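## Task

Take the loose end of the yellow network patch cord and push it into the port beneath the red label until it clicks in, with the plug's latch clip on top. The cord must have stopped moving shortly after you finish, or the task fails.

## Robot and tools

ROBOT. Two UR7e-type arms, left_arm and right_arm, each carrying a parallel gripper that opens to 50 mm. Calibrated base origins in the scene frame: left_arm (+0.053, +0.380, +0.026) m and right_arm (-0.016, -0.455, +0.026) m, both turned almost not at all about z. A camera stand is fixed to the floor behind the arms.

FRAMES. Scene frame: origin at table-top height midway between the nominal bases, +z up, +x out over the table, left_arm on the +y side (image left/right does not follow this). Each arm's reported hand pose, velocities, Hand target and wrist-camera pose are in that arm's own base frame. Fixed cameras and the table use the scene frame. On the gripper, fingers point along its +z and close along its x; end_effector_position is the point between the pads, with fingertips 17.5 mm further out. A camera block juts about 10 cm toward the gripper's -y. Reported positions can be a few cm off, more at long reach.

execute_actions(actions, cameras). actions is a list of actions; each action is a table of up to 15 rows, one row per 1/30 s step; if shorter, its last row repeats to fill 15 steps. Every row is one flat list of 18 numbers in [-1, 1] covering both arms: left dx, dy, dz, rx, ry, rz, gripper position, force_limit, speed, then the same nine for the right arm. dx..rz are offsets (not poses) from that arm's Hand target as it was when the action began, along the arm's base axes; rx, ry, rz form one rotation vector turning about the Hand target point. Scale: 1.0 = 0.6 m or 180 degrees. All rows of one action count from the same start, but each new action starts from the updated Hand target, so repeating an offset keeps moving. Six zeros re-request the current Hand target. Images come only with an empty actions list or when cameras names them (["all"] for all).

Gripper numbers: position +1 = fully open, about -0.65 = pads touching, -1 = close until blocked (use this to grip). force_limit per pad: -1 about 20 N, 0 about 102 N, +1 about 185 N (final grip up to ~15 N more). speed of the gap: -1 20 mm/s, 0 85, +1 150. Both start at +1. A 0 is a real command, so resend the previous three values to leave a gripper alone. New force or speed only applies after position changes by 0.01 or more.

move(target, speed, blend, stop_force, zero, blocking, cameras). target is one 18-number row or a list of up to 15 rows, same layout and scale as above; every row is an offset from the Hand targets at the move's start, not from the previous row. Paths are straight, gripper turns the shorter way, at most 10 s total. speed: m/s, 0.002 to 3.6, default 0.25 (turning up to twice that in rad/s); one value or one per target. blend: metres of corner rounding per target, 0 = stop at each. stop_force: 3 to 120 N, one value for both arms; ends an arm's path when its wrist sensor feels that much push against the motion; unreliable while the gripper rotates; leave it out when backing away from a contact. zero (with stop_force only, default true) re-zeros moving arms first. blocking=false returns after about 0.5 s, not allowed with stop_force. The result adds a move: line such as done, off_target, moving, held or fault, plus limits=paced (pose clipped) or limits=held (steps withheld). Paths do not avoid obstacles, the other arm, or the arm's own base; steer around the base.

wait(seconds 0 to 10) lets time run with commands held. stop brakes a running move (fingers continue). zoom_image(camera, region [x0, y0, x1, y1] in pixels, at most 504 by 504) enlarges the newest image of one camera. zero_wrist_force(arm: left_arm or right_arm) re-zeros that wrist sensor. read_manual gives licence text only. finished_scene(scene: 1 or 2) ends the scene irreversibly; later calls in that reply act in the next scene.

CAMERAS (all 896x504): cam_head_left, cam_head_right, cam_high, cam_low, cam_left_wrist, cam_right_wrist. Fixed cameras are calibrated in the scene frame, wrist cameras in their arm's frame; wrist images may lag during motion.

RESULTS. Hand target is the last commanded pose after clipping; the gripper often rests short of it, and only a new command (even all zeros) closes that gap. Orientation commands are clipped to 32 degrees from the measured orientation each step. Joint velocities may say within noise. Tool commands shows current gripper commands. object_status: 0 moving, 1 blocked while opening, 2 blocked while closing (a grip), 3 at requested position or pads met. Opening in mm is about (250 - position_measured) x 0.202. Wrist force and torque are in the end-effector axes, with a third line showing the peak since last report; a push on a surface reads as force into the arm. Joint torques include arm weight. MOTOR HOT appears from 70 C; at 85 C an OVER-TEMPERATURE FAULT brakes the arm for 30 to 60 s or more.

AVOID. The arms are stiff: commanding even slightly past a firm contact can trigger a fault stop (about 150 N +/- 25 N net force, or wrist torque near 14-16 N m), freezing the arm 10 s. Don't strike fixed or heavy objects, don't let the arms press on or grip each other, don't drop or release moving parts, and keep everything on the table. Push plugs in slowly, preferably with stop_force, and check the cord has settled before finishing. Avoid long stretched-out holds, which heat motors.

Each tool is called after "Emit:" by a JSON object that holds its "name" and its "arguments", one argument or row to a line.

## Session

Emit:
{"name": "execute_actions", "arguments": {
  "actions": []
}}

Scene clock: 0.00 s.
left_arm: end_effector_position=(+0.1297, -0.0995, +0.2569) position_measured=3 object_status=3 end_effector_quat_wxyz=(-0.018, +0.074, +0.955, +0.287) | right_arm: end_effector_position=(+0.1303, +0.1766, +0.1459) position_measured=3 object_status=3 end_effector_quat_wxyz=(+0.448, +0.735, -0.412, -0.299)
Joint positions: left_arm=[-1.594 -2.159 2.129 -0.956 -1.576 -3.01] | right_arm=[4.143 -1.723 -2.077 -1.991 2.047 3.305]
Joint velocities: within noise
Joint torques (N m): no reading
Wrist force (N): no reading
Wrist torque (N m): no reading
Wrist force, peak (N): no reading
Hand target: left_arm +0.1297, -0.0995, +0.2569; -0.018, +0.074, +0.955, +0.287 | right_arm +0.1303, +0.1766, +0.1459; +0.448, +0.735, -0.412, -0.299
Tool commands: left_gripper/position=+1.0 left_gripper/force_limit=+1.0 left_gripper/speed=+1.0 right_gripper/position=+1.0 right_gripper/force_limit=+1.0 right_gripper/speed=+1.0
camera_calibration:
cam_left_wrist: T_world_to_cam=[[-0.985725, 0.144945, 0.0856528, 0.12792], [0.154483, 0.57641, 0.802425, -0.155399], [0.0669366, 0.804203, -0.590573, 0.351932], [0, 0, 0, 1]] pos_world=[0.126544, -0.211993, 0.321581]
cam_right_wrist: T_world_to_cam=[[0.469177, -0.879908, -0.0750703, 0.115972], [-0.0324276, -0.102116, 0.994244, -0.10782], [-0.882509, -0.464042, -0.0764437, 0.338331], [0, 0, 0, 1]] pos_world=[0.240672, 0.248035, 0.141769]

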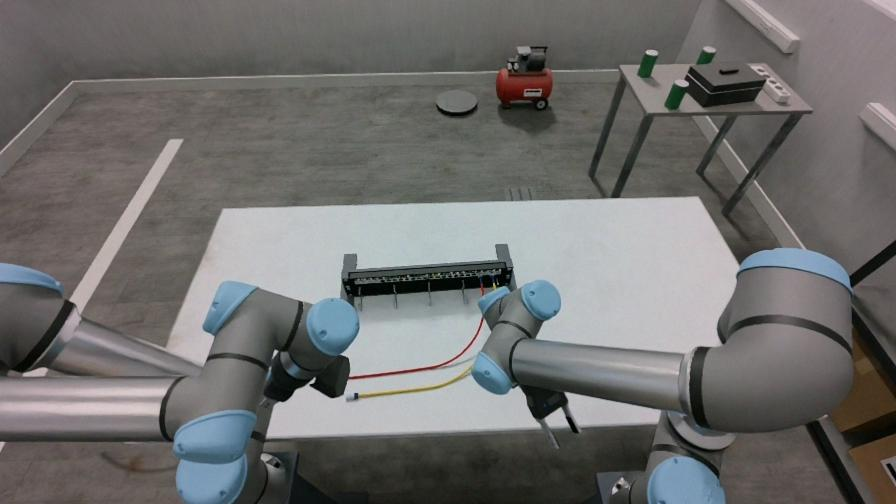

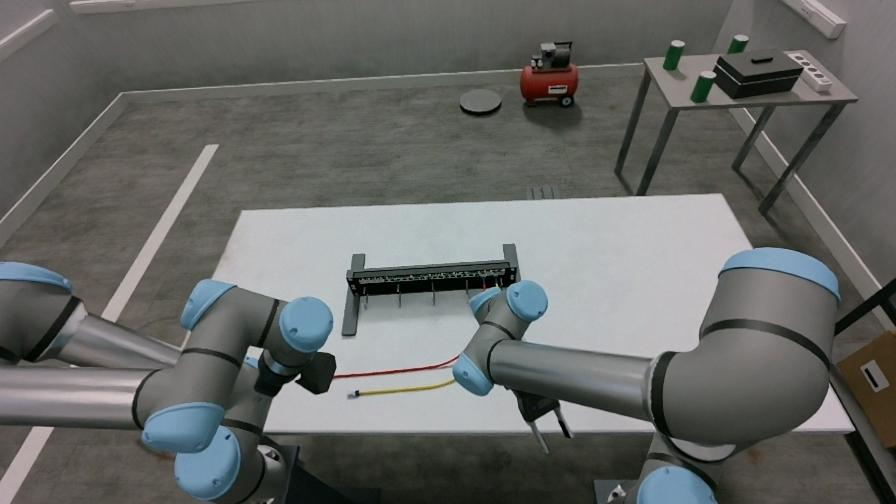

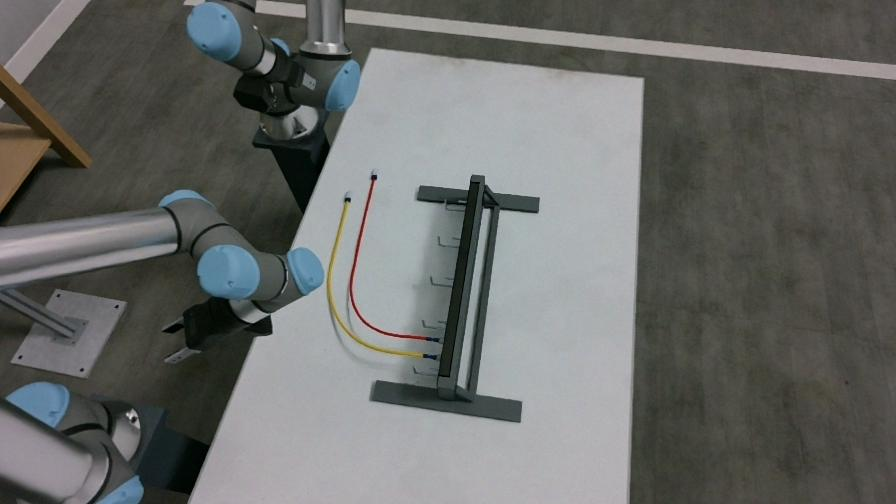

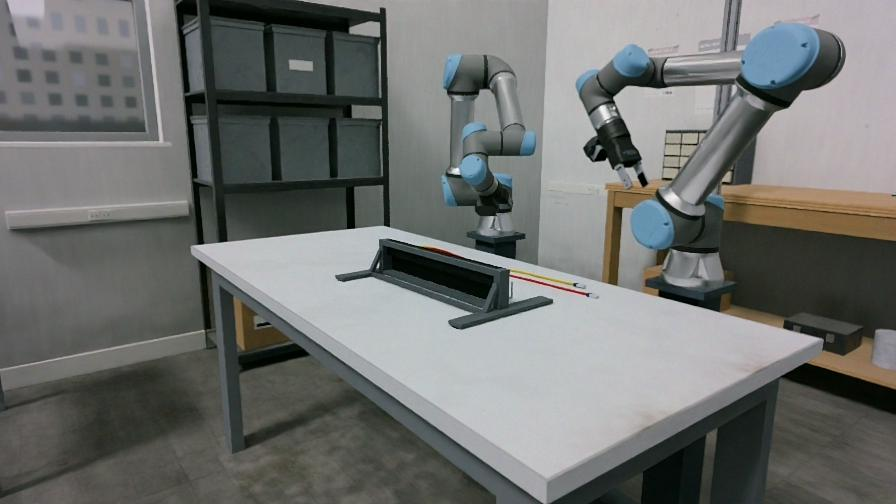

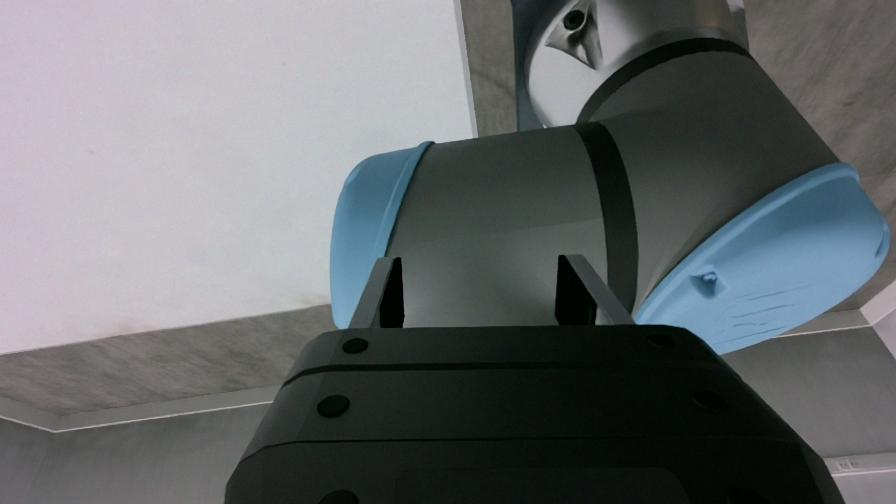

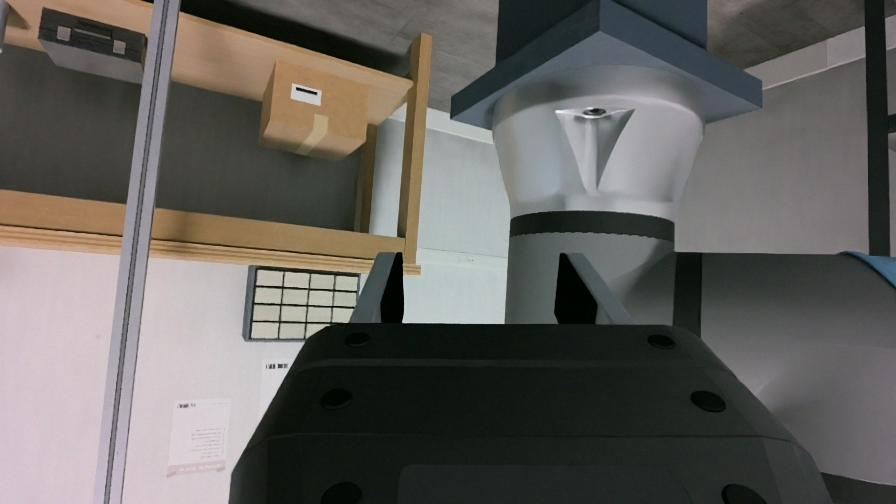

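Emit:
{"name": "move", "arguments": {
  "target": [0.366,0.196,0.075,-0.185,-0.012,0.048,1,1,1,0,0,0,0,0,0,1,1,1]
}}

Emit:
{"name": "move", "arguments": {
  "target": [
    [0,0,0,0,0,0,1,1,1,0,0.1,0.3,0.1,-0.07,0.08,0,0,1],
    [0,0,0,0,0,0,1,1,1,0.243,0.727,0.1,0.297,-0.225,0.254,0,0,1]
  ],
  "speed": 0.25,
  "blend": 0.05,
  "cameras": ["cam_right_wrist","cam_left_wrist","cam_head_left"]
}}

Scene clock: 12.63 s.
left_arm: end_effector_position=(+0.3493, +0.0181, +0.3019) position_measured=3 object_status=3 end_effector_quat_wxyz=(+0.001, -0.001, +1.000, +0.001) | right_arm: end_effector_position=(+0.1303, +0.1766, +0.1459) position_measured=3 object_status=3 end_effector_quat_wxyz=(+0.448, +0.735, -0.412, -0.299)
Joint positions: left_arm=[-0.342 -1.979 1.958 -1.549 -1.568 -1.914] | right_arm=[4.143 -1.723 -2.077 -1.991 2.047 3.305]
Joint torques (N m): left_arm=[10.35 3.52 -31.97 -3.2 -2.3 2.57] | right_arm=[-0.52 25.63 18.11 -0.4 0.34 0.21]
Wrist force (N): left_arm=[0.2 -0.5 -0.3] | right_arm=[0.1 -0.2 0.2]
Wrist torque (N m): left_arm=[-0.14 -0.14 0.15] | right_arm=[-0.04 -0.02 0.00]
Wrist force, peak (N): left_arm=[-1.5 2.6 -0.1] | right_arm=[-0.1 -0.6 0.1]
Hand target: left_arm +0.3493, +0.0181, +0.3019; +0.000, -0.001, +1.000, +0.001 | right_arm +0.1303, +0.1766, +0.1459; +0.448, +0.735, -0.412, -0.299
Off the commanded pose: left_arm 0.000 m, 0 deg | right_arm 0.000 m, 0 deg.
move: done

Scene clock: 16.20 s.
left_arm: end_effector_position=(+0.3493, +0.0181, +0.3019) position_measured=3 object_status=3 end_effector_quat_wxyz=(+0.000, -0.001, +1.000, +0.001) | right_arm: end_effector_position=(+0.2760, +0.6127, +0.2060) position_measured=152 object_status=3 end_effector_quat_wxyz=(+0.001, +0.998, -0.061, +0.000)
Joint positions: left_arm=[-0.341 -1.979 1.957 -1.549 -1.568 -1.914] | right_arm=[4.489 -1.999 -1.358 -1.357 1.571 3.04]
Joint torques (N m): left_arm=[10.81 3.92 -31.25 -0.51 -2.37 2.73] | right_arm=[-2.67 39.5 33.12 6.78 -2.04 -1.06]
Wrist force (N): left_arm=[0.0 -0.2 -0.4] | right_arm=[0.2 -0.8 0.6]
Wrist torque (N m): left_arm=[-0.10 -0.11 0.15] | right_arm=[-0.49 0.04 -0.05]
Wrist force, peak (N): left_arm=[-0.1 -0.9 -0.4] | right_arm=[1.7 2.7 1.9]
Hand target: left_arm +0.3493, +0.0181, +0.3019; +0.000, -0.001, +1.000, +0.001 | right_arm +0.2761, +0.6128, +0.2059; +0.001, +0.998, -0.061, +0.000
Off the commanded pose: left_arm 0.000 m, 0 deg | right_arm 0.000 m, 0 deg.
move: done
camera_calibration:
cam_left_wrist: T_world_to_cam=[[-0.999874, 0.0158355, -0.00111708, 0.356935], [0.0144246, 0.93566, 0.352607, -0.114984], [0.00662891, 0.352547, -0.935771, 0.402695], [0, 0, 0, 1]] pos_world=[0.355879, -0.0400353, 0.417773]
cam_right_wrist: T_world_to_cam=[[0.992237, -0.123266, -0.0164702, -0.18419], [-0.109668, -0.929742, 0.3515, 0.542538], [-0.0586411, -0.346966, -0.936043, 0.551741], [0, 0, 0, 1]] pos_world=[0.274614, 0.673151, 0.322718]
Images, in order (width x height): cam_head_left 896x504, cam_left_wrist 896x504, cam_right_wrist 896x504.

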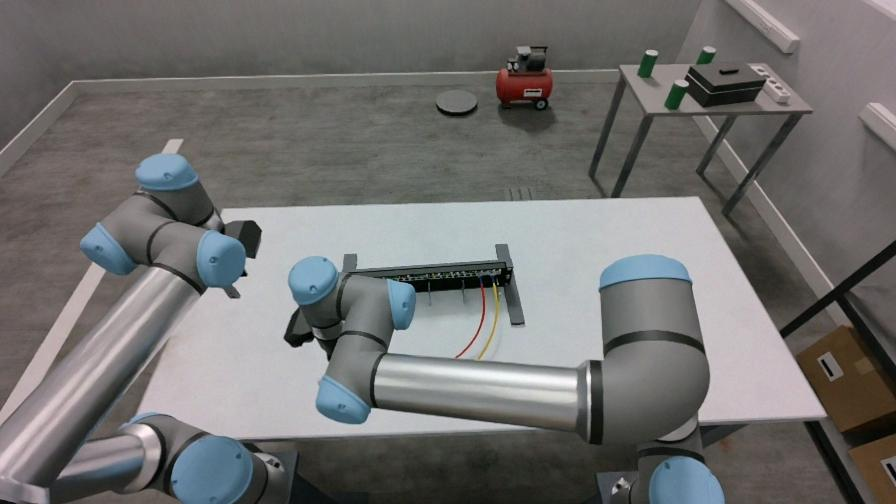

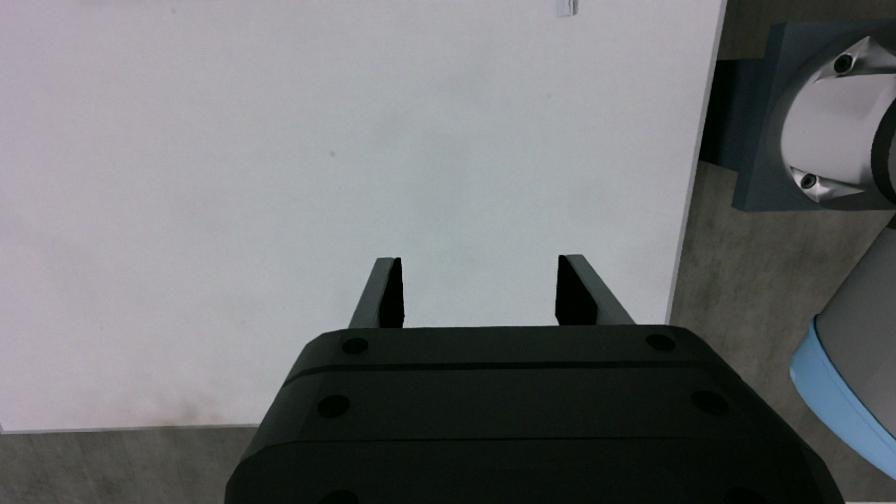

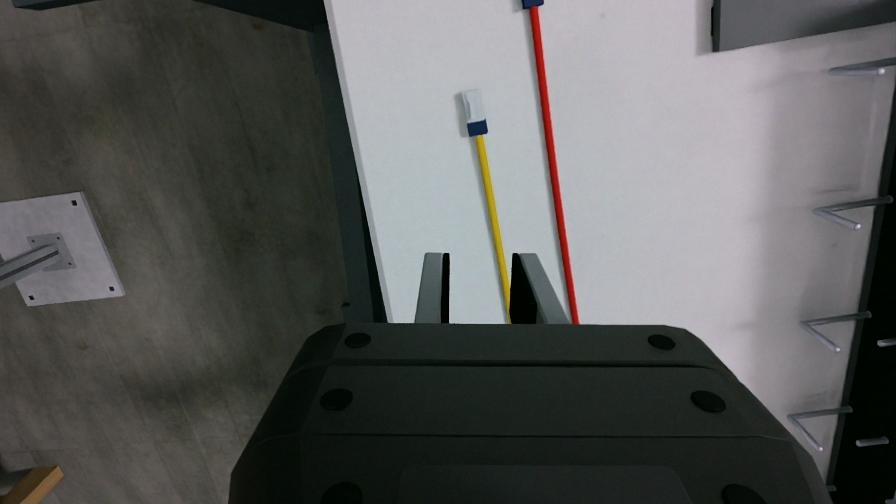

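Emit:
{"name": "zoom_image", "arguments": {
  "camera": "cam_right_wrist",
  "region": [440, 80, 510, 150]
}}

Emit:
{"name": "zoom_image", "arguments": {
  "camera": "cam_head_left",
  "region": [390, 250, 530, 310]
}}

Scaled by 7.200 from the camera's 896x504 image, which has a finer 1280x720 frame.

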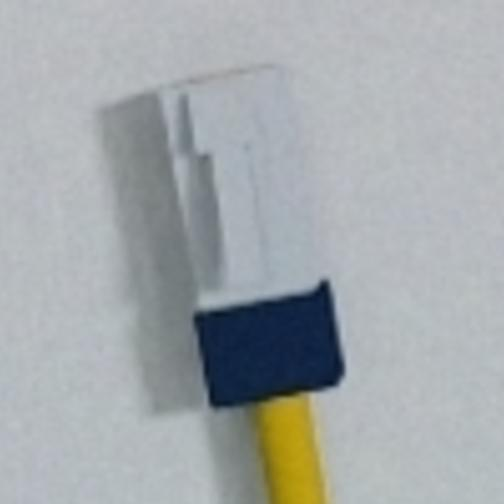

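Scaled by 3.600 from the camera's 896x504 image, which has a finer 1280x720 frame.

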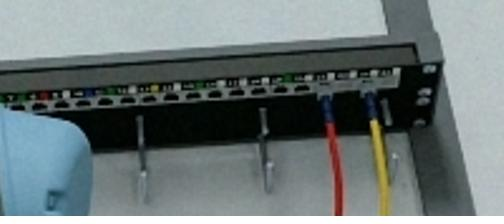

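Emit:
{"name": "move", "arguments": {
  "target": [0,0,0,0,0,0,1,1,1,0,-0.01,-0.22,0,0,0,0,0,1],
  "speed": 0.15,
  "cameras": ["cam_right_wrist"]
}}

Emit:
{"name": "zoom_image", "arguments": {
  "camera": "cam_right_wrist",
  "region": [430, 100, 530, 240]
}}

Scene clock: 25.53 s.
left_arm: end_effector_position=(+0.3493, +0.0181, +0.3019) position_measured=3 object_status=3 end_effector_quat_wxyz=(+0.000, -0.001, +1.000, +0.001) | right_arm: end_effector_position=(+0.2761, +0.6068, +0.0740) position_measured=152 object_status=3 end_effector_quat_wxyz=(+0.001, +0.998, -0.061, +0.000)
Joint positions: left_arm=[-0.341 -1.979 1.957 -1.549 -1.568 -1.914] | right_arm=[4.487 -2.1 -1.566 -1.049 1.571 3.037]
Joint torques (N m): left_arm=[11.1 4.4 -30.52 -0.51 -2.44 2.55] | right_arm=[-7.05 41.26 16.31 6.76 -2.04 -1.17]
Wrist force (N): left_arm=[0.0 -0.4 -0.5] | right_arm=[0.4 -0.8 0.5]
Wrist torque (N m): left_arm=[-0.13 -0.10 0.15] | right_arm=[-0.49 0.00 -0.05]
Wrist force, peak (N): left_arm=[0.0 -0.4 -0.8] | right_arm=[0.5 -0.6 1.5]
Hand target: left_arm +0.3493, +0.0181, +0.3019; +0.000, -0.001, +1.000, +0.001 | right_arm +0.2761, +0.6068, +0.0739; +0.001, +0.998, -0.061, +0.000
Off the commanded pose: left_arm 0.000 m, 0 deg | right_arm 0.000 m, 0 deg.
move: done
camera_calibration:
cam_right_wrist: T_world_to_cam=[[0.992261, -0.123094, -0.0163361, -0.187337], [-0.109562, -0.929808, 0.351359, 0.583469], [-0.0584396, -0.34685, -0.936098, 0.426114], [0, 0, 0, 1]] pos_world=[0.274715, 0.667252, 0.190817]
Images, in order (width x height): cam_right_wrist 896x504.

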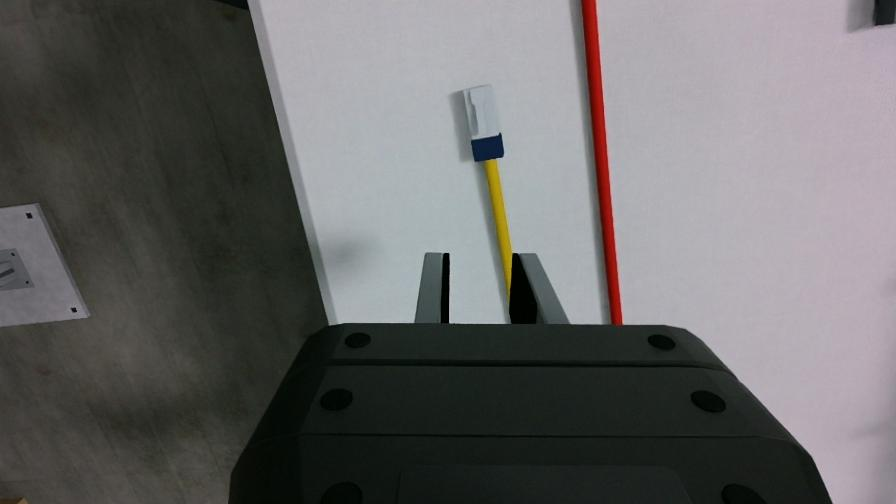

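Scaled by 3.600 from the camera's 896x504 image, which has a finer 1280x720 frame.

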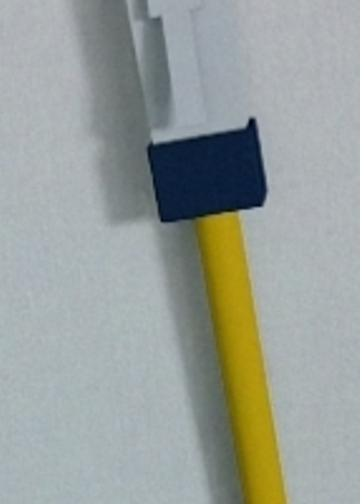

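Emit:
{"name": "zoom_image", "arguments": {
  "camera": "cam_right_wrist",
  "region": [445, 75, 525, 165]
}}

Emit:
{"name": "zoom_image", "arguments": {
  "camera": "cam_low",
  "region": [540, 260, 620, 310]
}}

Scaled by 5.600 from the camera's 896x504 image, which has a finer 1280x720 frame.

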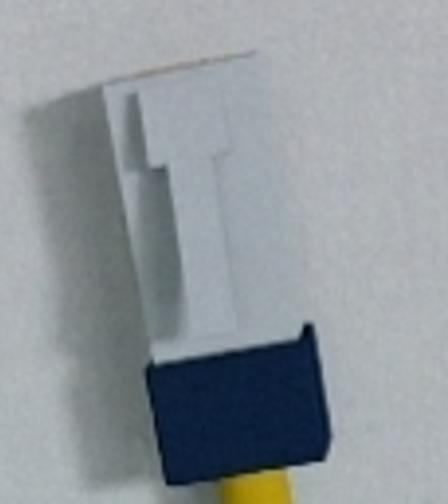

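This scene's latest camera images include none from cam_low. They are from: cam_right_wrist. cam_low's image comes with the result of a call that names it in "cameras".

Emit:
{"name": "move", "arguments": {
  "target": [
    [0,0,0,0,0,0,1,1,1,0.02,-0.05,0.1,0,0,0,0,0,1],
    [0,0,0,0,0,0,1,1,1,0.267,-0.286,0.083,0.144,-0.185,-0.447,0,0,1]
  ],
  "speed": 0.3,
  "blend": 0.03,
  "cameras": ["cam_right_wrist"]
}}

Emit:
{"name": "move", "arguments": {
  "target": [-0.2255,-0.3635,-0.22,0,0,0.0217,0.0,0,1,0,0,0,0,0,0,0,0,1],
  "cameras": ["cam_left_wrist"]
}}

Emit:
{"name": "zoom_image", "arguments": {
  "camera": "cam_left_wrist",
  "region": [360, 80, 560, 330]
}}

Scene clock: 45.33 s.
left_arm: end_effector_position=(+0.3493, +0.0181, +0.3019) position_measured=3 object_status=3 end_effector_quat_wxyz=(+0.000, -0.001, +1.000, +0.001) | right_arm: end_effector_position=(+0.4363, +0.4353, +0.1237) position_measured=152 object_status=3 end_effector_quat_wxyz=(-0.218, +0.663, -0.672, +0.247)
Joint positions: left_arm=[-0.341 -1.979 1.957 -1.549 -1.568 -1.914] | right_arm=[4.417 -1.851 -2.023 -0.663 0.918 4.372]
Joint torques (N m): left_arm=[10.75 4.35 -31.62 -0.37 -2.43 2.58] | right_arm=[-7.16 26.74 27.44 0.43 -4.08 1.61]
Wrist force (N): left_arm=[0.0 -0.3 -0.8] | right_arm=[-0.3 0.8 -0.1]
Wrist torque (N m): left_arm=[-0.10 -0.11 0.15] | right_arm=[-0.48 0.00 -0.30]
Wrist force, peak (N): left_arm=[0.1 -0.5 -1.0] | right_arm=[0.0 -1.5 1.9]
Hand target: left_arm +0.3493, +0.0181, +0.3019; +0.000, -0.001, +1.000, +0.001 | right_arm +0.4363, +0.4352, +0.1237; -0.218, +0.662, -0.672, +0.248
Off the commanded pose: left_arm 0.000 m, 0 deg | right_arm 0.000 m, 0 deg.
move: done
camera_calibration:
cam_right_wrist: T_world_to_cam=[[-0.0182553, -0.999616, 0.0208252, 0.451289], [-0.950971, 0.0109277, -0.309087, 0.46347], [0.308741, -0.0254466, -0.950806, 0.124218], [0, 0, 0, 1]] pos_world=[0.410633, 0.449212, 0.251962]
Images, in order (width x height): cam_right_wrist 896x504.

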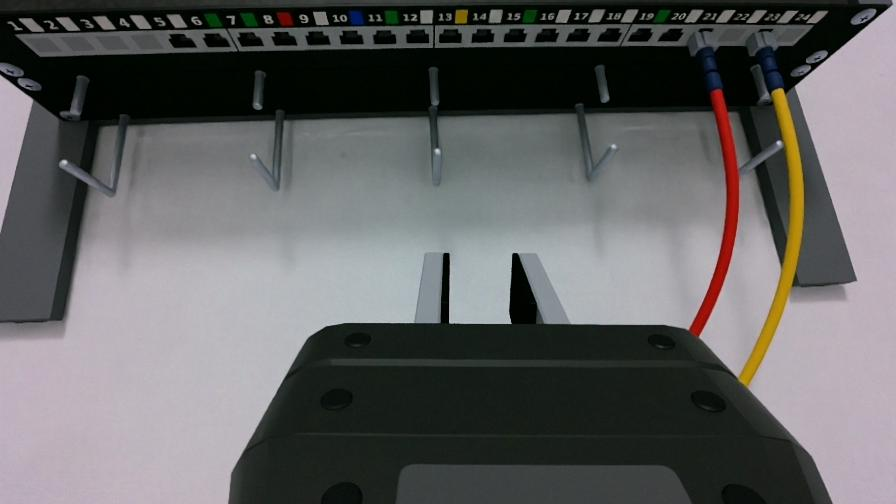

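Scene clock: 47.33 s.
left_arm: end_effector_position=(+0.2141, -0.1999, +0.1699) position_measured=152 object_status=3 end_effector_quat_wxyz=(+0.000, -0.035, +0.999, +0.001) | right_arm: end_effector_position=(+0.4363, +0.4352, +0.1237) position_measured=152 object_status=3 end_effector_quat_wxyz=(-0.218, +0.662, -0.672, +0.248)
Joint positions: left_arm=[-1.225 -2.11 2.363 -1.821 -1.569 -2.866] | right_arm=[4.417 -1.851 -2.023 -0.663 0.918 4.372]
Joint torques (N m): left_arm=[-11.96 10.69 -16.77 -5.42 2.32 -2.67] | right_arm=[-7.32 27.06 28.58 0.39 -3.91 1.69]
Wrist force (N): left_arm=[0.1 0.0 -0.5] | right_arm=[0.2 0.6 -0.3]
Wrist torque (N m): left_arm=[-0.06 -0.09 0.21] | right_arm=[-0.51 -0.08 -0.30]
Wrist force, peak (N): left_arm=[-0.9 1.1 -1.3] | right_arm=[0.0 0.8 -0.6]
Hand target: left_arm +0.2140, -0.2000, +0.1699; +0.000, -0.035, +0.999, +0.001 | right_arm +0.4363, +0.4352, +0.1237; -0.218, +0.662, -0.672, +0.248
Off the commanded pose: left_arm 0.000 m, 0 deg | right_arm 0.000 m, 0 deg.
move: done
camera_calibration:
cam_left_wrist: T_world_to_cam=[[-0.998635, -0.0522312, -0.000957557, 0.211077], [-0.0492145, 0.934493, 0.352564, 0.150909], [-0.01752, 0.35213, -0.935787, 0.362022], [0, 0, 0, 1]] pos_world=[0.224559, -0.257477, 0.285773]
Images, in order (width x height): cam_left_wrist 896x504.

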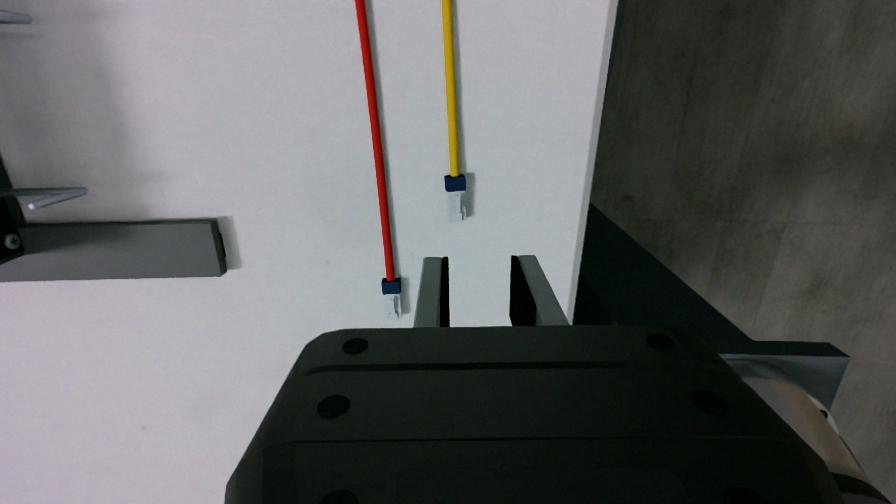

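Scaled by 2.016 from the camera's 896x504 image, which has a finer 1280x720 frame.

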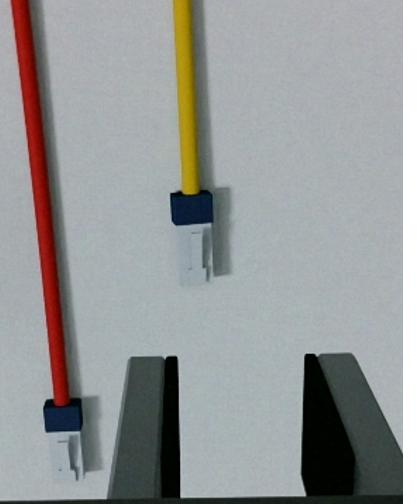

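Emit:
{"name": "move", "arguments": {
  "target": [0.0133,-0.0058,-0.2,0,0,0,0.0,0,1,0,0,0,0,0,0,0,0,1],
  "speed": 0.15,
  "cameras": ["cam_left_wrist","cam_right_wrist"]
}}

Emit:
{"name": "zoom_image", "arguments": {
  "camera": "cam_left_wrist",
  "region": [400, 180, 560, 340]
}}

Emit:
{"name": "zoom_image", "arguments": {
  "camera": "cam_right_wrist",
  "region": [160, 0, 460, 70]
}}

Scene clock: 61.20 s.
left_arm: end_effector_position=(+0.2220, -0.2035, +0.0499) position_measured=152 object_status=3 end_effector_quat_wxyz=(+0.000, -0.035, +0.999, +0.001) | right_arm: end_effector_position=(+0.4363, +0.4352, +0.1237) position_measured=152 object_status=3 end_effector_quat_wxyz=(-0.218, +0.662, -0.672, +0.248)
Joint positions: left_arm=[-1.202 -1.864 2.589 -2.294 -1.569 -2.843] | right_arm=[4.417 -1.851 -2.023 -0.663 0.918 4.372]
Joint torques (N m): left_arm=[10.95 5.47 -10.66 -5.61 -1.74 2.79] | right_arm=[-7.21 26.88 27.46 0.38 -3.96 1.54]
Wrist force (N): left_arm=[0.1 0.1 -0.8] | right_arm=[0.3 0.7 -0.2]
Wrist torque (N m): left_arm=[-0.05 -0.07 0.16] | right_arm=[-0.50 -0.09 -0.30]
Wrist force, peak (N): left_arm=[0.5 0.0 -1.7] | right_arm=[0.3 0.9 -0.5]
Hand target: left_arm +0.2220, -0.2035, +0.0499; +0.000, -0.035, +0.999, +0.001 | right_arm +0.4363, +0.4352, +0.1237; -0.218, +0.662, -0.672, +0.248
Off the commanded pose: left_arm 0.000 m, 0 deg | right_arm 0.000 m, 0 deg.
move: done
camera_calibration:
cam_left_wrist: T_world_to_cam=[[-0.998631, -0.052293, -0.00109274, 0.218669], [-0.0493184, 0.934456, 0.352646, 0.19697], [-0.0174198, 0.352218, -0.935756, 0.251129], [0, 0, 0, 1]] pos_world=[0.232459, -0.261077, 0.165773]
cam_right_wrist: T_world_to_cam=[[-0.0186383, -0.999612, 0.0207044, 0.451478], [-0.950924, 0.0113258, -0.309218, 0.463273], [0.308863, -0.0254516, -0.950766, 0.124065], [0, 0, 0, 1]] pos_world=[0.410633, 0.449213, 0.251861]
Images, in order (width x height): cam_left_wrist 896x504, cam_right_wrist 896x504.

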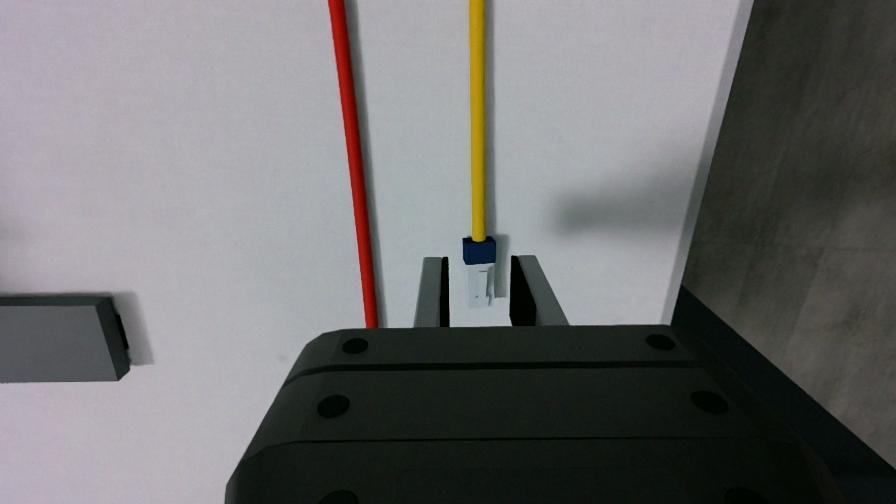

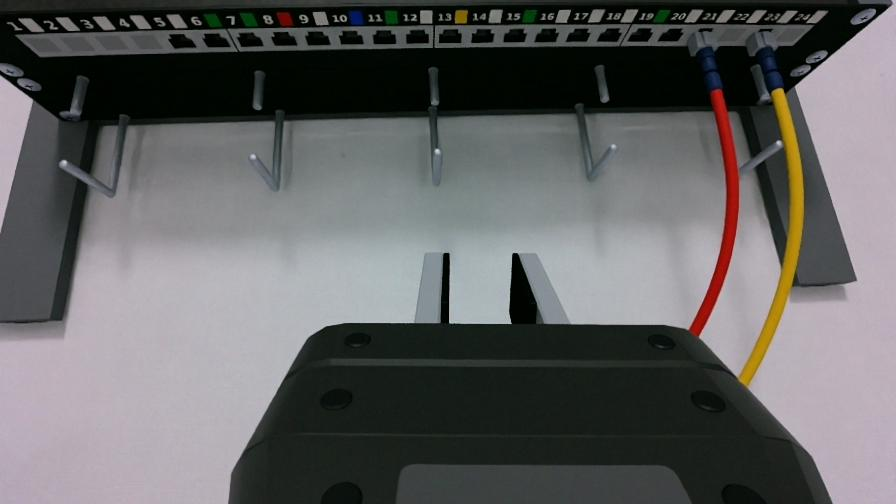

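Scaled by 3.150 from the camera's 896x504 image, which has a finer 1280x720 frame.

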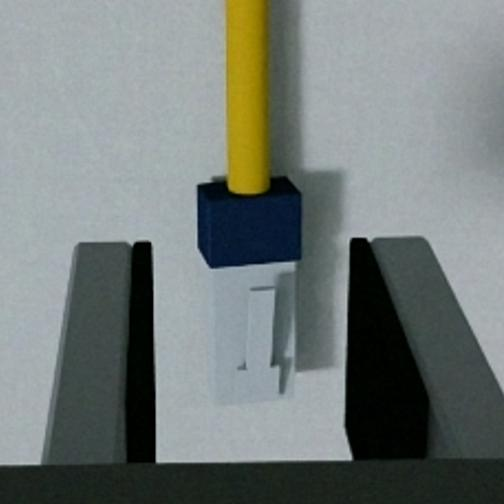

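Scaled by 1.680 from the camera's 896x504 image, which has a finer 1280x720 frame.

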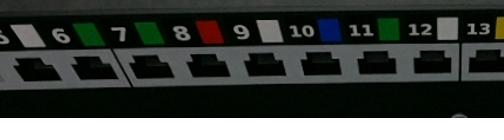

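Emit:
{"name": "move", "arguments": {
  "target": [0,0.0033,-0.063,0,0,0,0.0,0,1,0,0,0,0,0,0,0,0,1],
  "speed": 0.06
}}

Emit:
{"name": "move", "arguments": {
  "target": [0,0,-0.045,0,0,0,0.0,0,1,0,0,0,0,0,0,0,0,1],
  "speed": 0.006,
  "stop_force": 4,
  "cameras": ["cam_left_wrist"]
}}

Emit:
{"name": "zoom_image", "arguments": {
  "camera": "cam_left_wrist",
  "region": [400, 200, 560, 340]
}}

Scene clock: 69.73 s.
left_arm: end_effector_position=(+0.2220, -0.2015, +0.0121) position_measured=152 object_status=3 end_effector_quat_wxyz=(+0.000, -0.035, +0.999, +0.001) | right_arm: end_effector_position=(+0.4363, +0.4352, +0.1237) position_measured=152 object_status=3 end_effector_quat_wxyz=(-0.218, +0.662, -0.672, +0.248)
Joint positions: left_arm=[-1.199 -1.738 2.65 -2.481 -1.569 -2.84] | right_arm=[4.417 -1.851 -2.023 -0.663 0.918 4.372]
Joint torques (N m): left_arm=[10.61 1.42 -8.75 -5.21 -1.86 2.81] | right_arm=[-6.5 26.85 27.77 0.39 -3.89 1.58]
Wrist force (N): left_arm=[0.2 0.1 -0.4] | right_arm=[0.2 0.6 -0.5]
Wrist torque (N m): left_arm=[-0.05 -0.10 0.14] | right_arm=[-0.51 -0.08 -0.29]
Wrist force, peak (N): left_arm=[0.1 -0.2 -1.4] | right_arm=[0.2 0.8 -0.5]
Hand target: left_arm +0.2220, -0.2015, +0.0121; +0.000, -0.035, +0.999, +0.001 | right_arm +0.4363, +0.4352, +0.1237; -0.218, +0.662, -0.672, +0.248
Off the commanded pose: left_arm 0.000 m, 0 deg | right_arm 0.000 m, 0 deg.
move: done

Scene clock: 72.97 s.
left_arm: end_effector_position=(+0.2220, -0.2015, -0.0002) position_measured=152 object_status=3 end_effector_quat_wxyz=(+0.000, -0.035, +0.999, +0.001) | right_arm: end_effector_position=(+0.4363, +0.4352, +0.1237) position_measured=152 object_status=3 end_effector_quat_wxyz=(-0.218, +0.662, -0.672, +0.248)
Joint positions: left_arm=[-1.199 -1.688 2.667 -2.548 -1.569 -2.84] | right_arm=[4.417 -1.851 -2.023 -0.663 0.918 4.372]
Joint torques (N m): left_arm=[6.93 -23.05 -20.52 -0.38 -1.29 1.78] | right_arm=[-6.24 26.79 27.76 0.48 -3.8 1.38]
Wrist force (N): left_arm=[0.9 0.5 -5.1] | right_arm=[0.2 0.7 -0.2]
Wrist torque (N m): left_arm=[-0.13 -0.03 0.15] | right_arm=[-0.50 -0.07 -0.29]
Wrist force, peak (N): left_arm=[1.1 1.3 -6.9] | right_arm=[0.1 0.9 -0.3]
Hand target: left_arm +0.2220, -0.2015, -0.0002; +0.000, -0.035, +0.999, +0.001 (not the last commanded pose) | right_arm +0.4363, +0.4352, +0.1237; -0.218, +0.662, -0.672, +0.248
Off the commanded pose: left_arm 0.015 m, 0 deg | right_arm 0.000 m, 0 deg.
move: contact (left_arm)
camera_calibration:
cam_left_wrist: T_world_to_cam=[[-0.998631, -0.052293, -0.00109274, 0.218719], [-0.0493184, 0.934456, 0.352646, 0.212769], [-0.0174198, 0.352218, -0.935756, 0.203543], [0, 0, 0, 1]] pos_world=[0.232459, -0.259077, 0.115673]
Images, in order (width x height): cam_left_wrist 896x504.

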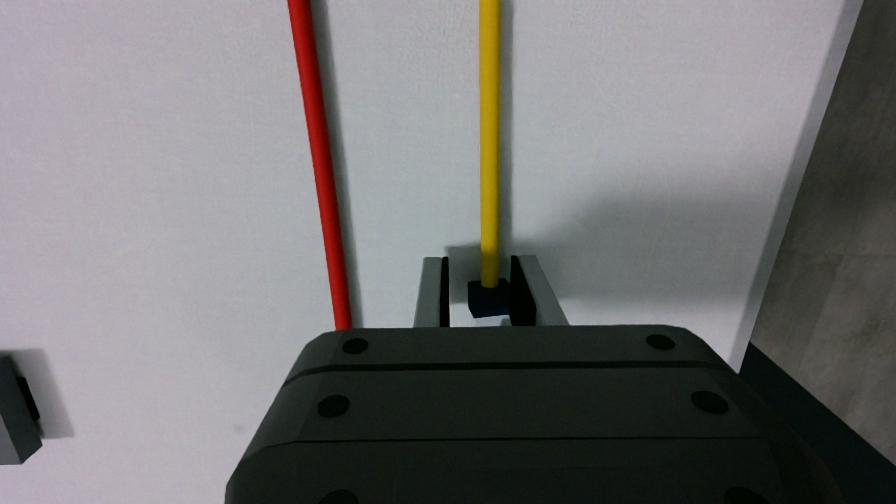

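Scaled by 3.150 from the camera's 896x504 image, which has a finer 1280x720 frame.

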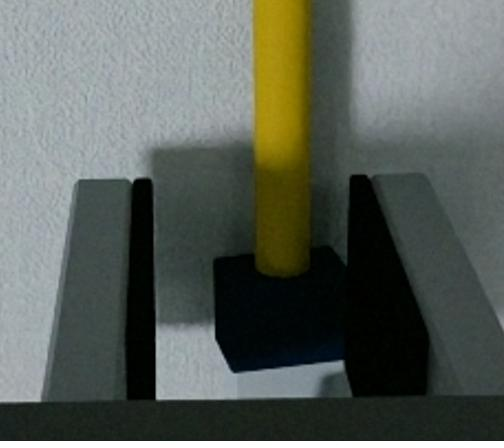

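Emit:
{"name": "move", "arguments": {
  "target": [
    [0,0,0.01,0,0,0,0.1,0,1,0,0,0,0,0,0,0,0,1],
    [-0.0045,0,0.01,0,0,0,0.1,0,1,0,0,0,0,0,0,0,0,1]
  ],
  "speed": 0.03
}}

Emit:
{"name": "move", "arguments": {
  "target": [0,0,-0.045,0,0,0,0.1,0,1,0,0,0,0,0,0,0,0,1],
  "speed": 0.006,
  "stop_force": 4,
  "cameras": ["cam_left_wrist"]
}}

Emit:
{"name": "zoom_image", "arguments": {
  "camera": "cam_left_wrist",
  "region": [400, 200, 560, 340]
}}

Scene clock: 80.77 s.
left_arm: end_effector_position=(+0.2194, -0.2015, +0.0058) position_measured=138 object_status=3 end_effector_quat_wxyz=(+0.000, -0.035, +0.999, +0.001) | right_arm: end_effector_position=(+0.4363, +0.4352, +0.1237) position_measured=152 object_status=3 end_effector_quat_wxyz=(-0.218, +0.662, -0.672, +0.248)
Joint positions: left_arm=[-1.208 -1.719 2.664 -2.513 -1.569 -2.849] | right_arm=[4.417 -1.851 -2.023 -0.663 0.918 4.372]
Joint torques (N m): left_arm=[-10.34 -24.83 -8.73 -0.49 -1.32 -2.1] | right_arm=[-6.65 27.2 27.78 0.42 -3.76 1.46]
Wrist force (N): left_arm=[0.1 -0.1 -0.6] | right_arm=[0.0 0.6 -0.3]
Wrist torque (N m): left_arm=[-0.07 -0.09 0.14] | right_arm=[-0.51 -0.05 -0.29]
Wrist force, peak (N): left_arm=[1.0 0.9 -5.4] | right_arm=[0.3 0.9 -0.4]
Hand target: left_arm +0.2193, -0.2015, +0.0058; +0.000, -0.035, +0.999, +0.001 | right_arm +0.4363, +0.4352, +0.1237; -0.218, +0.662, -0.672, +0.248
Off the commanded pose: left_arm 0.000 m, 0 deg | right_arm 0.000 m, 0 deg.
move: done

Scene clock: 84.23 s.
left_arm: end_effector_position=(+0.2193, -0.2015, -0.0075) position_measured=138 object_status=3 end_effector_quat_wxyz=(+0.000, -0.035, +0.999, +0.001) | right_arm: end_effector_position=(+0.4363, +0.4352, +0.1237) position_measured=152 object_status=3 end_effector_quat_wxyz=(-0.218, +0.662, -0.672, +0.248)
Joint positions: left_arm=[-1.209 -1.662 2.681 -2.588 -1.569 -2.849] | right_arm=[4.417 -1.851 -2.023 -0.663 0.918 4.372]
Joint torques (N m): left_arm=[-10.32 -23.73 -18.85 -0.09 1.57 -2.09] | right_arm=[-6.55 27.36 27.86 0.57 -3.82 1.35]
Wrist force (N): left_arm=[-0.6 -1.2 -4.5] | right_arm=[0.2 0.4 -0.2]
Wrist torque (N m): left_arm=[-0.03 -0.12 0.16] | right_arm=[-0.55 -0.09 -0.30]
Wrist force, peak (N): left_arm=[2.1 7.5 -27.4] | right_arm=[0.1 1.0 -0.5]
Hand target: left_arm +0.2193, -0.2015, -0.0075; +0.000, -0.035, +0.999, +0.001 (not the last commanded pose) | right_arm +0.4363, +0.4352, +0.1237; -0.218, +0.662, -0.672, +0.248
Off the commanded pose: left_arm 0.014 m, 0 deg | right_arm 0.000 m, 0 deg.
move: contact (left_arm)
camera_calibration:
cam_left_wrist: T_world_to_cam=[[-0.998631, -0.0522925, -0.00109255, 0.216015], [-0.0493179, 0.934456, 0.352646, 0.21521], [-0.0174198, 0.352218, -0.935756, 0.196665], [0, 0, 0, 1]] pos_world=[0.229759, -0.259077, 0.108373]
Images, in order (width x height): cam_left_wrist 896x504.

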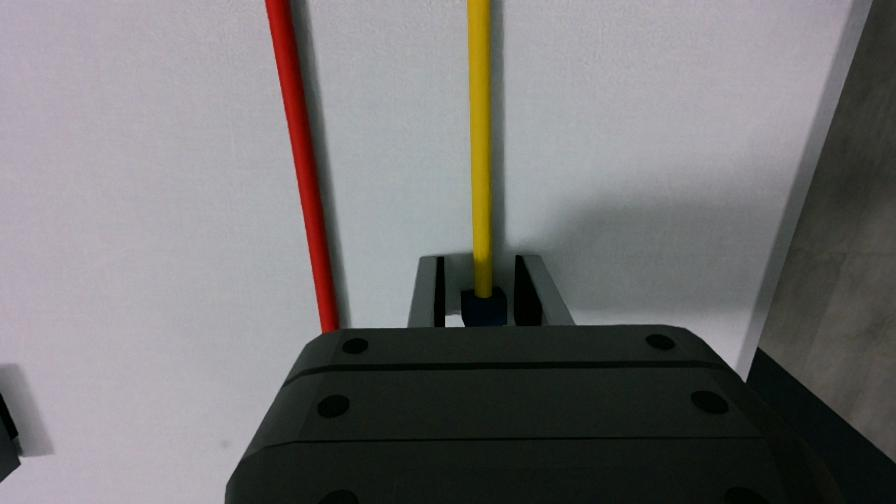

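Scaled by 3.150 from the camera's 896x504 image, which has a finer 1280x720 frame.

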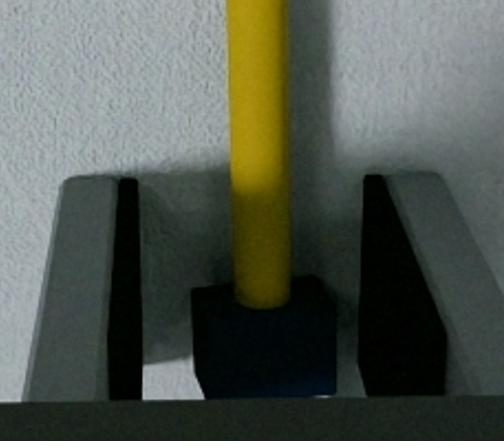

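Emit:
{"name": "move", "arguments": {
  "target": [
    [0,0,0.003,0,0,0,0.1,0,1,0,0,0,0,0,0,0,0,1],
    [-0.0015,0.0055,0.003,0,0,0,0.1,0,1,0,0,0,0,0,0,0,0,1],
    [-0.0015,0.0055,0.003,0,0,0,-1,-0.3,-1,0,0,0,0,0,0,0,0,1]
  ],
  "speed": 0.03,
  "cameras": ["cam_left_wrist"]
}}

Emit:
{"name": "move", "arguments": {
  "target": [0,0,0.15,0,0,0,-1,-0.3,-1,0,0,0,0,0,0,0,0,1],
  "speed": 0.1,
  "cameras": ["cam_left_wrist","cam_right_wrist"]
}}

Emit:
{"name": "zoom_image", "arguments": {
  "camera": "cam_left_wrist",
  "region": [400, 200, 560, 340]
}}

Scene clock: 92.63 s.
left_arm: end_effector_position=(+0.2184, -0.1982, -0.0057) position_measured=195 object_status=2 end_effector_quat_wxyz=(+0.000, -0.035, +0.999, +0.001) | right_arm: end_effector_position=(+0.4363, +0.4352, +0.1237) position_measured=152 object_status=3 end_effector_quat_wxyz=(-0.218, +0.662, -0.672, +0.248)
Joint positions: left_arm=[-1.207 -1.679 2.686 -2.575 -1.569 -2.848] | right_arm=[4.417 -1.851 -2.023 -0.663 0.918 4.372]
Joint torques (N m): left_arm=[10.82 -24.38 -6.36 -0.41 1.62 2.31] | right_arm=[-5.22 26.95 27.72 0.65 -3.78 1.31]
Wrist force (N): left_arm=[-0.1 0.3 -0.8] | right_arm=[0.2 0.8 -0.4]
Wrist torque (N m): left_arm=[-0.02 -0.06 0.14] | right_arm=[-0.48 -0.07 -0.29]
Wrist force, peak (N): left_arm=[-0.2 -1.2 -4.6] | right_arm=[0.0 0.9 -0.5]
Hand target: left_arm +0.2184, -0.1982, -0.0057; +0.000, -0.035, +0.999, +0.001 | right_arm +0.4363, +0.4352, +0.1237; -0.218, +0.662, -0.672, +0.248
Off the commanded pose: left_arm 0.000 m, 0 deg | right_arm 0.000 m, 0 deg.
move: done
camera_calibration:
cam_left_wrist: T_world_to_cam=[[-0.998631, -0.0522925, -0.00109255, 0.215291], [-0.0493179, 0.934456, 0.352646, 0.211447], [-0.0174198, 0.352218, -0.935756, 0.197171], [0, 0, 0, 1]] pos_world=[0.228859, -0.255777, 0.110173]
Images, in order (width x height): cam_left_wrist 896x504.

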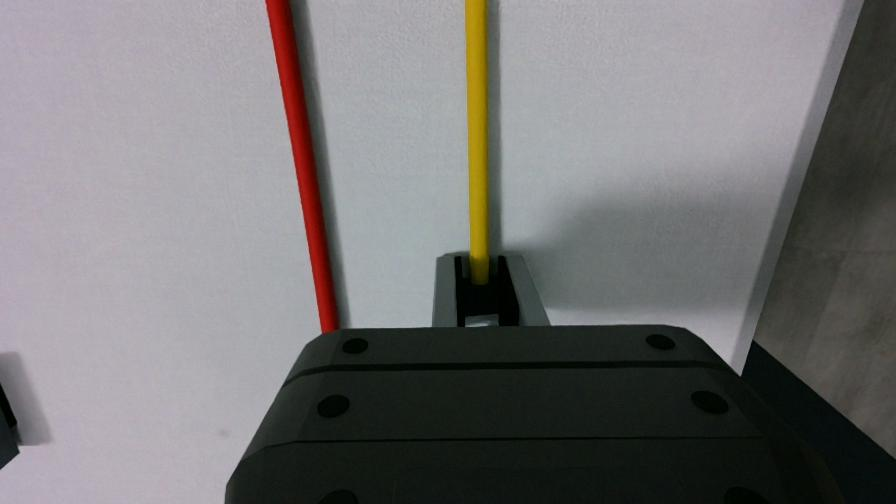

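Scene clock: 94.27 s.
left_arm: end_effector_position=(+0.2184, -0.1982, +0.0842) position_measured=195 object_status=2 end_effector_quat_wxyz=(+0.000, -0.035, +0.999, +0.001) | right_arm: end_effector_position=(+0.4363, +0.4352, +0.1237) position_measured=152 object_status=3 end_effector_quat_wxyz=(-0.218, +0.662, -0.672, +0.248)
Joint positions: left_arm=[-1.207 -1.977 2.54 -2.132 -1.569 -2.848] | right_arm=[4.417 -1.851 -2.023 -0.663 0.918 4.372]
Joint torques (N m): left_arm=[-10.91 -18.83 -27.33 -0.83 1.53 -2.11] | right_arm=[-5.58 26.71 27.76 0.59 -3.75 1.2]
Wrist force (N): left_arm=[-0.2 0.0 -0.6] | right_arm=[0.3 0.5 -0.3]
Wrist torque (N m): left_arm=[-0.08 -0.03 0.16] | right_arm=[-0.52 -0.10 -0.30]
Wrist force, peak (N): left_arm=[-0.1 0.2 -1.3] | right_arm=[0.3 0.8 -0.2]
Hand target: left_arm +0.2184, -0.1982, +0.0843; +0.000, -0.035, +0.999, +0.001 | right_arm +0.4363, +0.4352, +0.1237; -0.218, +0.662, -0.672, +0.248
Off the commanded pose: left_arm 0.000 m, 0 deg | right_arm 0.000 m, 0 deg.
move: done
camera_calibration:
cam_left_wrist: T_world_to_cam=[[-0.998631, -0.0522944, -0.00108784, 0.215387], [-0.0493196, 0.934489, 0.352559, 0.179771], [-0.0174203, 0.35213, -0.935789, 0.28128], [0, 0, 0, 1]] pos_world=[0.228859, -0.255777, 0.200073]
cam_right_wrist: T_world_to_cam=[[-0.0186383, -0.999612, 0.0207044, 0.451478], [-0.950924, 0.0113258, -0.309218, 0.463273], [0.308863, -0.0254516, -0.950766, 0.124065], [0, 0, 0, 1]] pos_world=[0.410633, 0.449213, 0.251861]
Images, in order (width x height): cam_left_wrist 896x504, cam_right_wrist 896x504.

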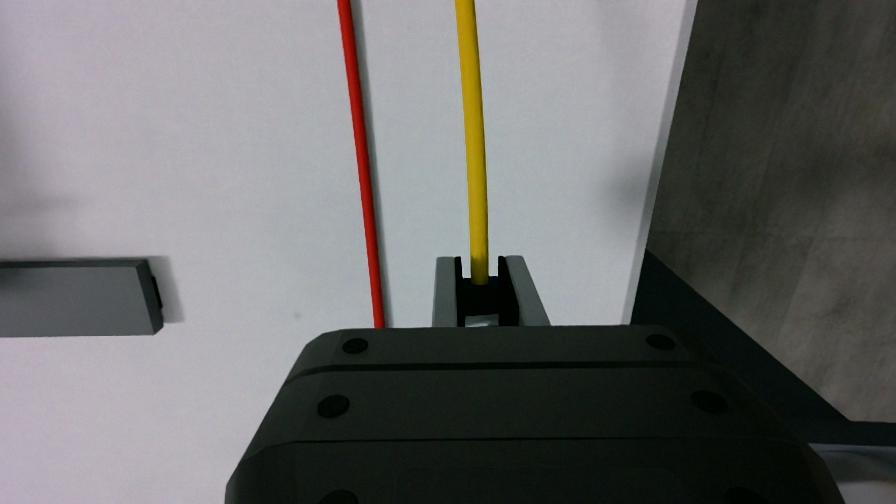

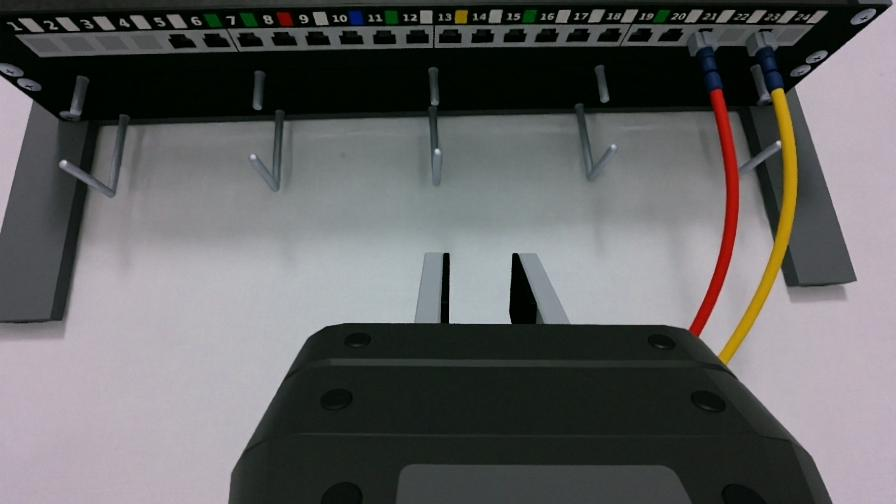

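Scaled by 3.150 from the camera's 896x504 image, which has a finer 1280x720 frame.

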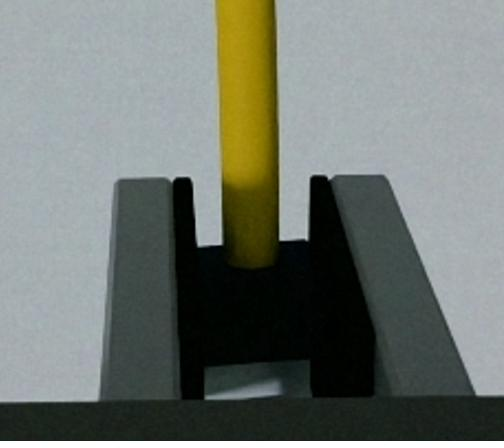

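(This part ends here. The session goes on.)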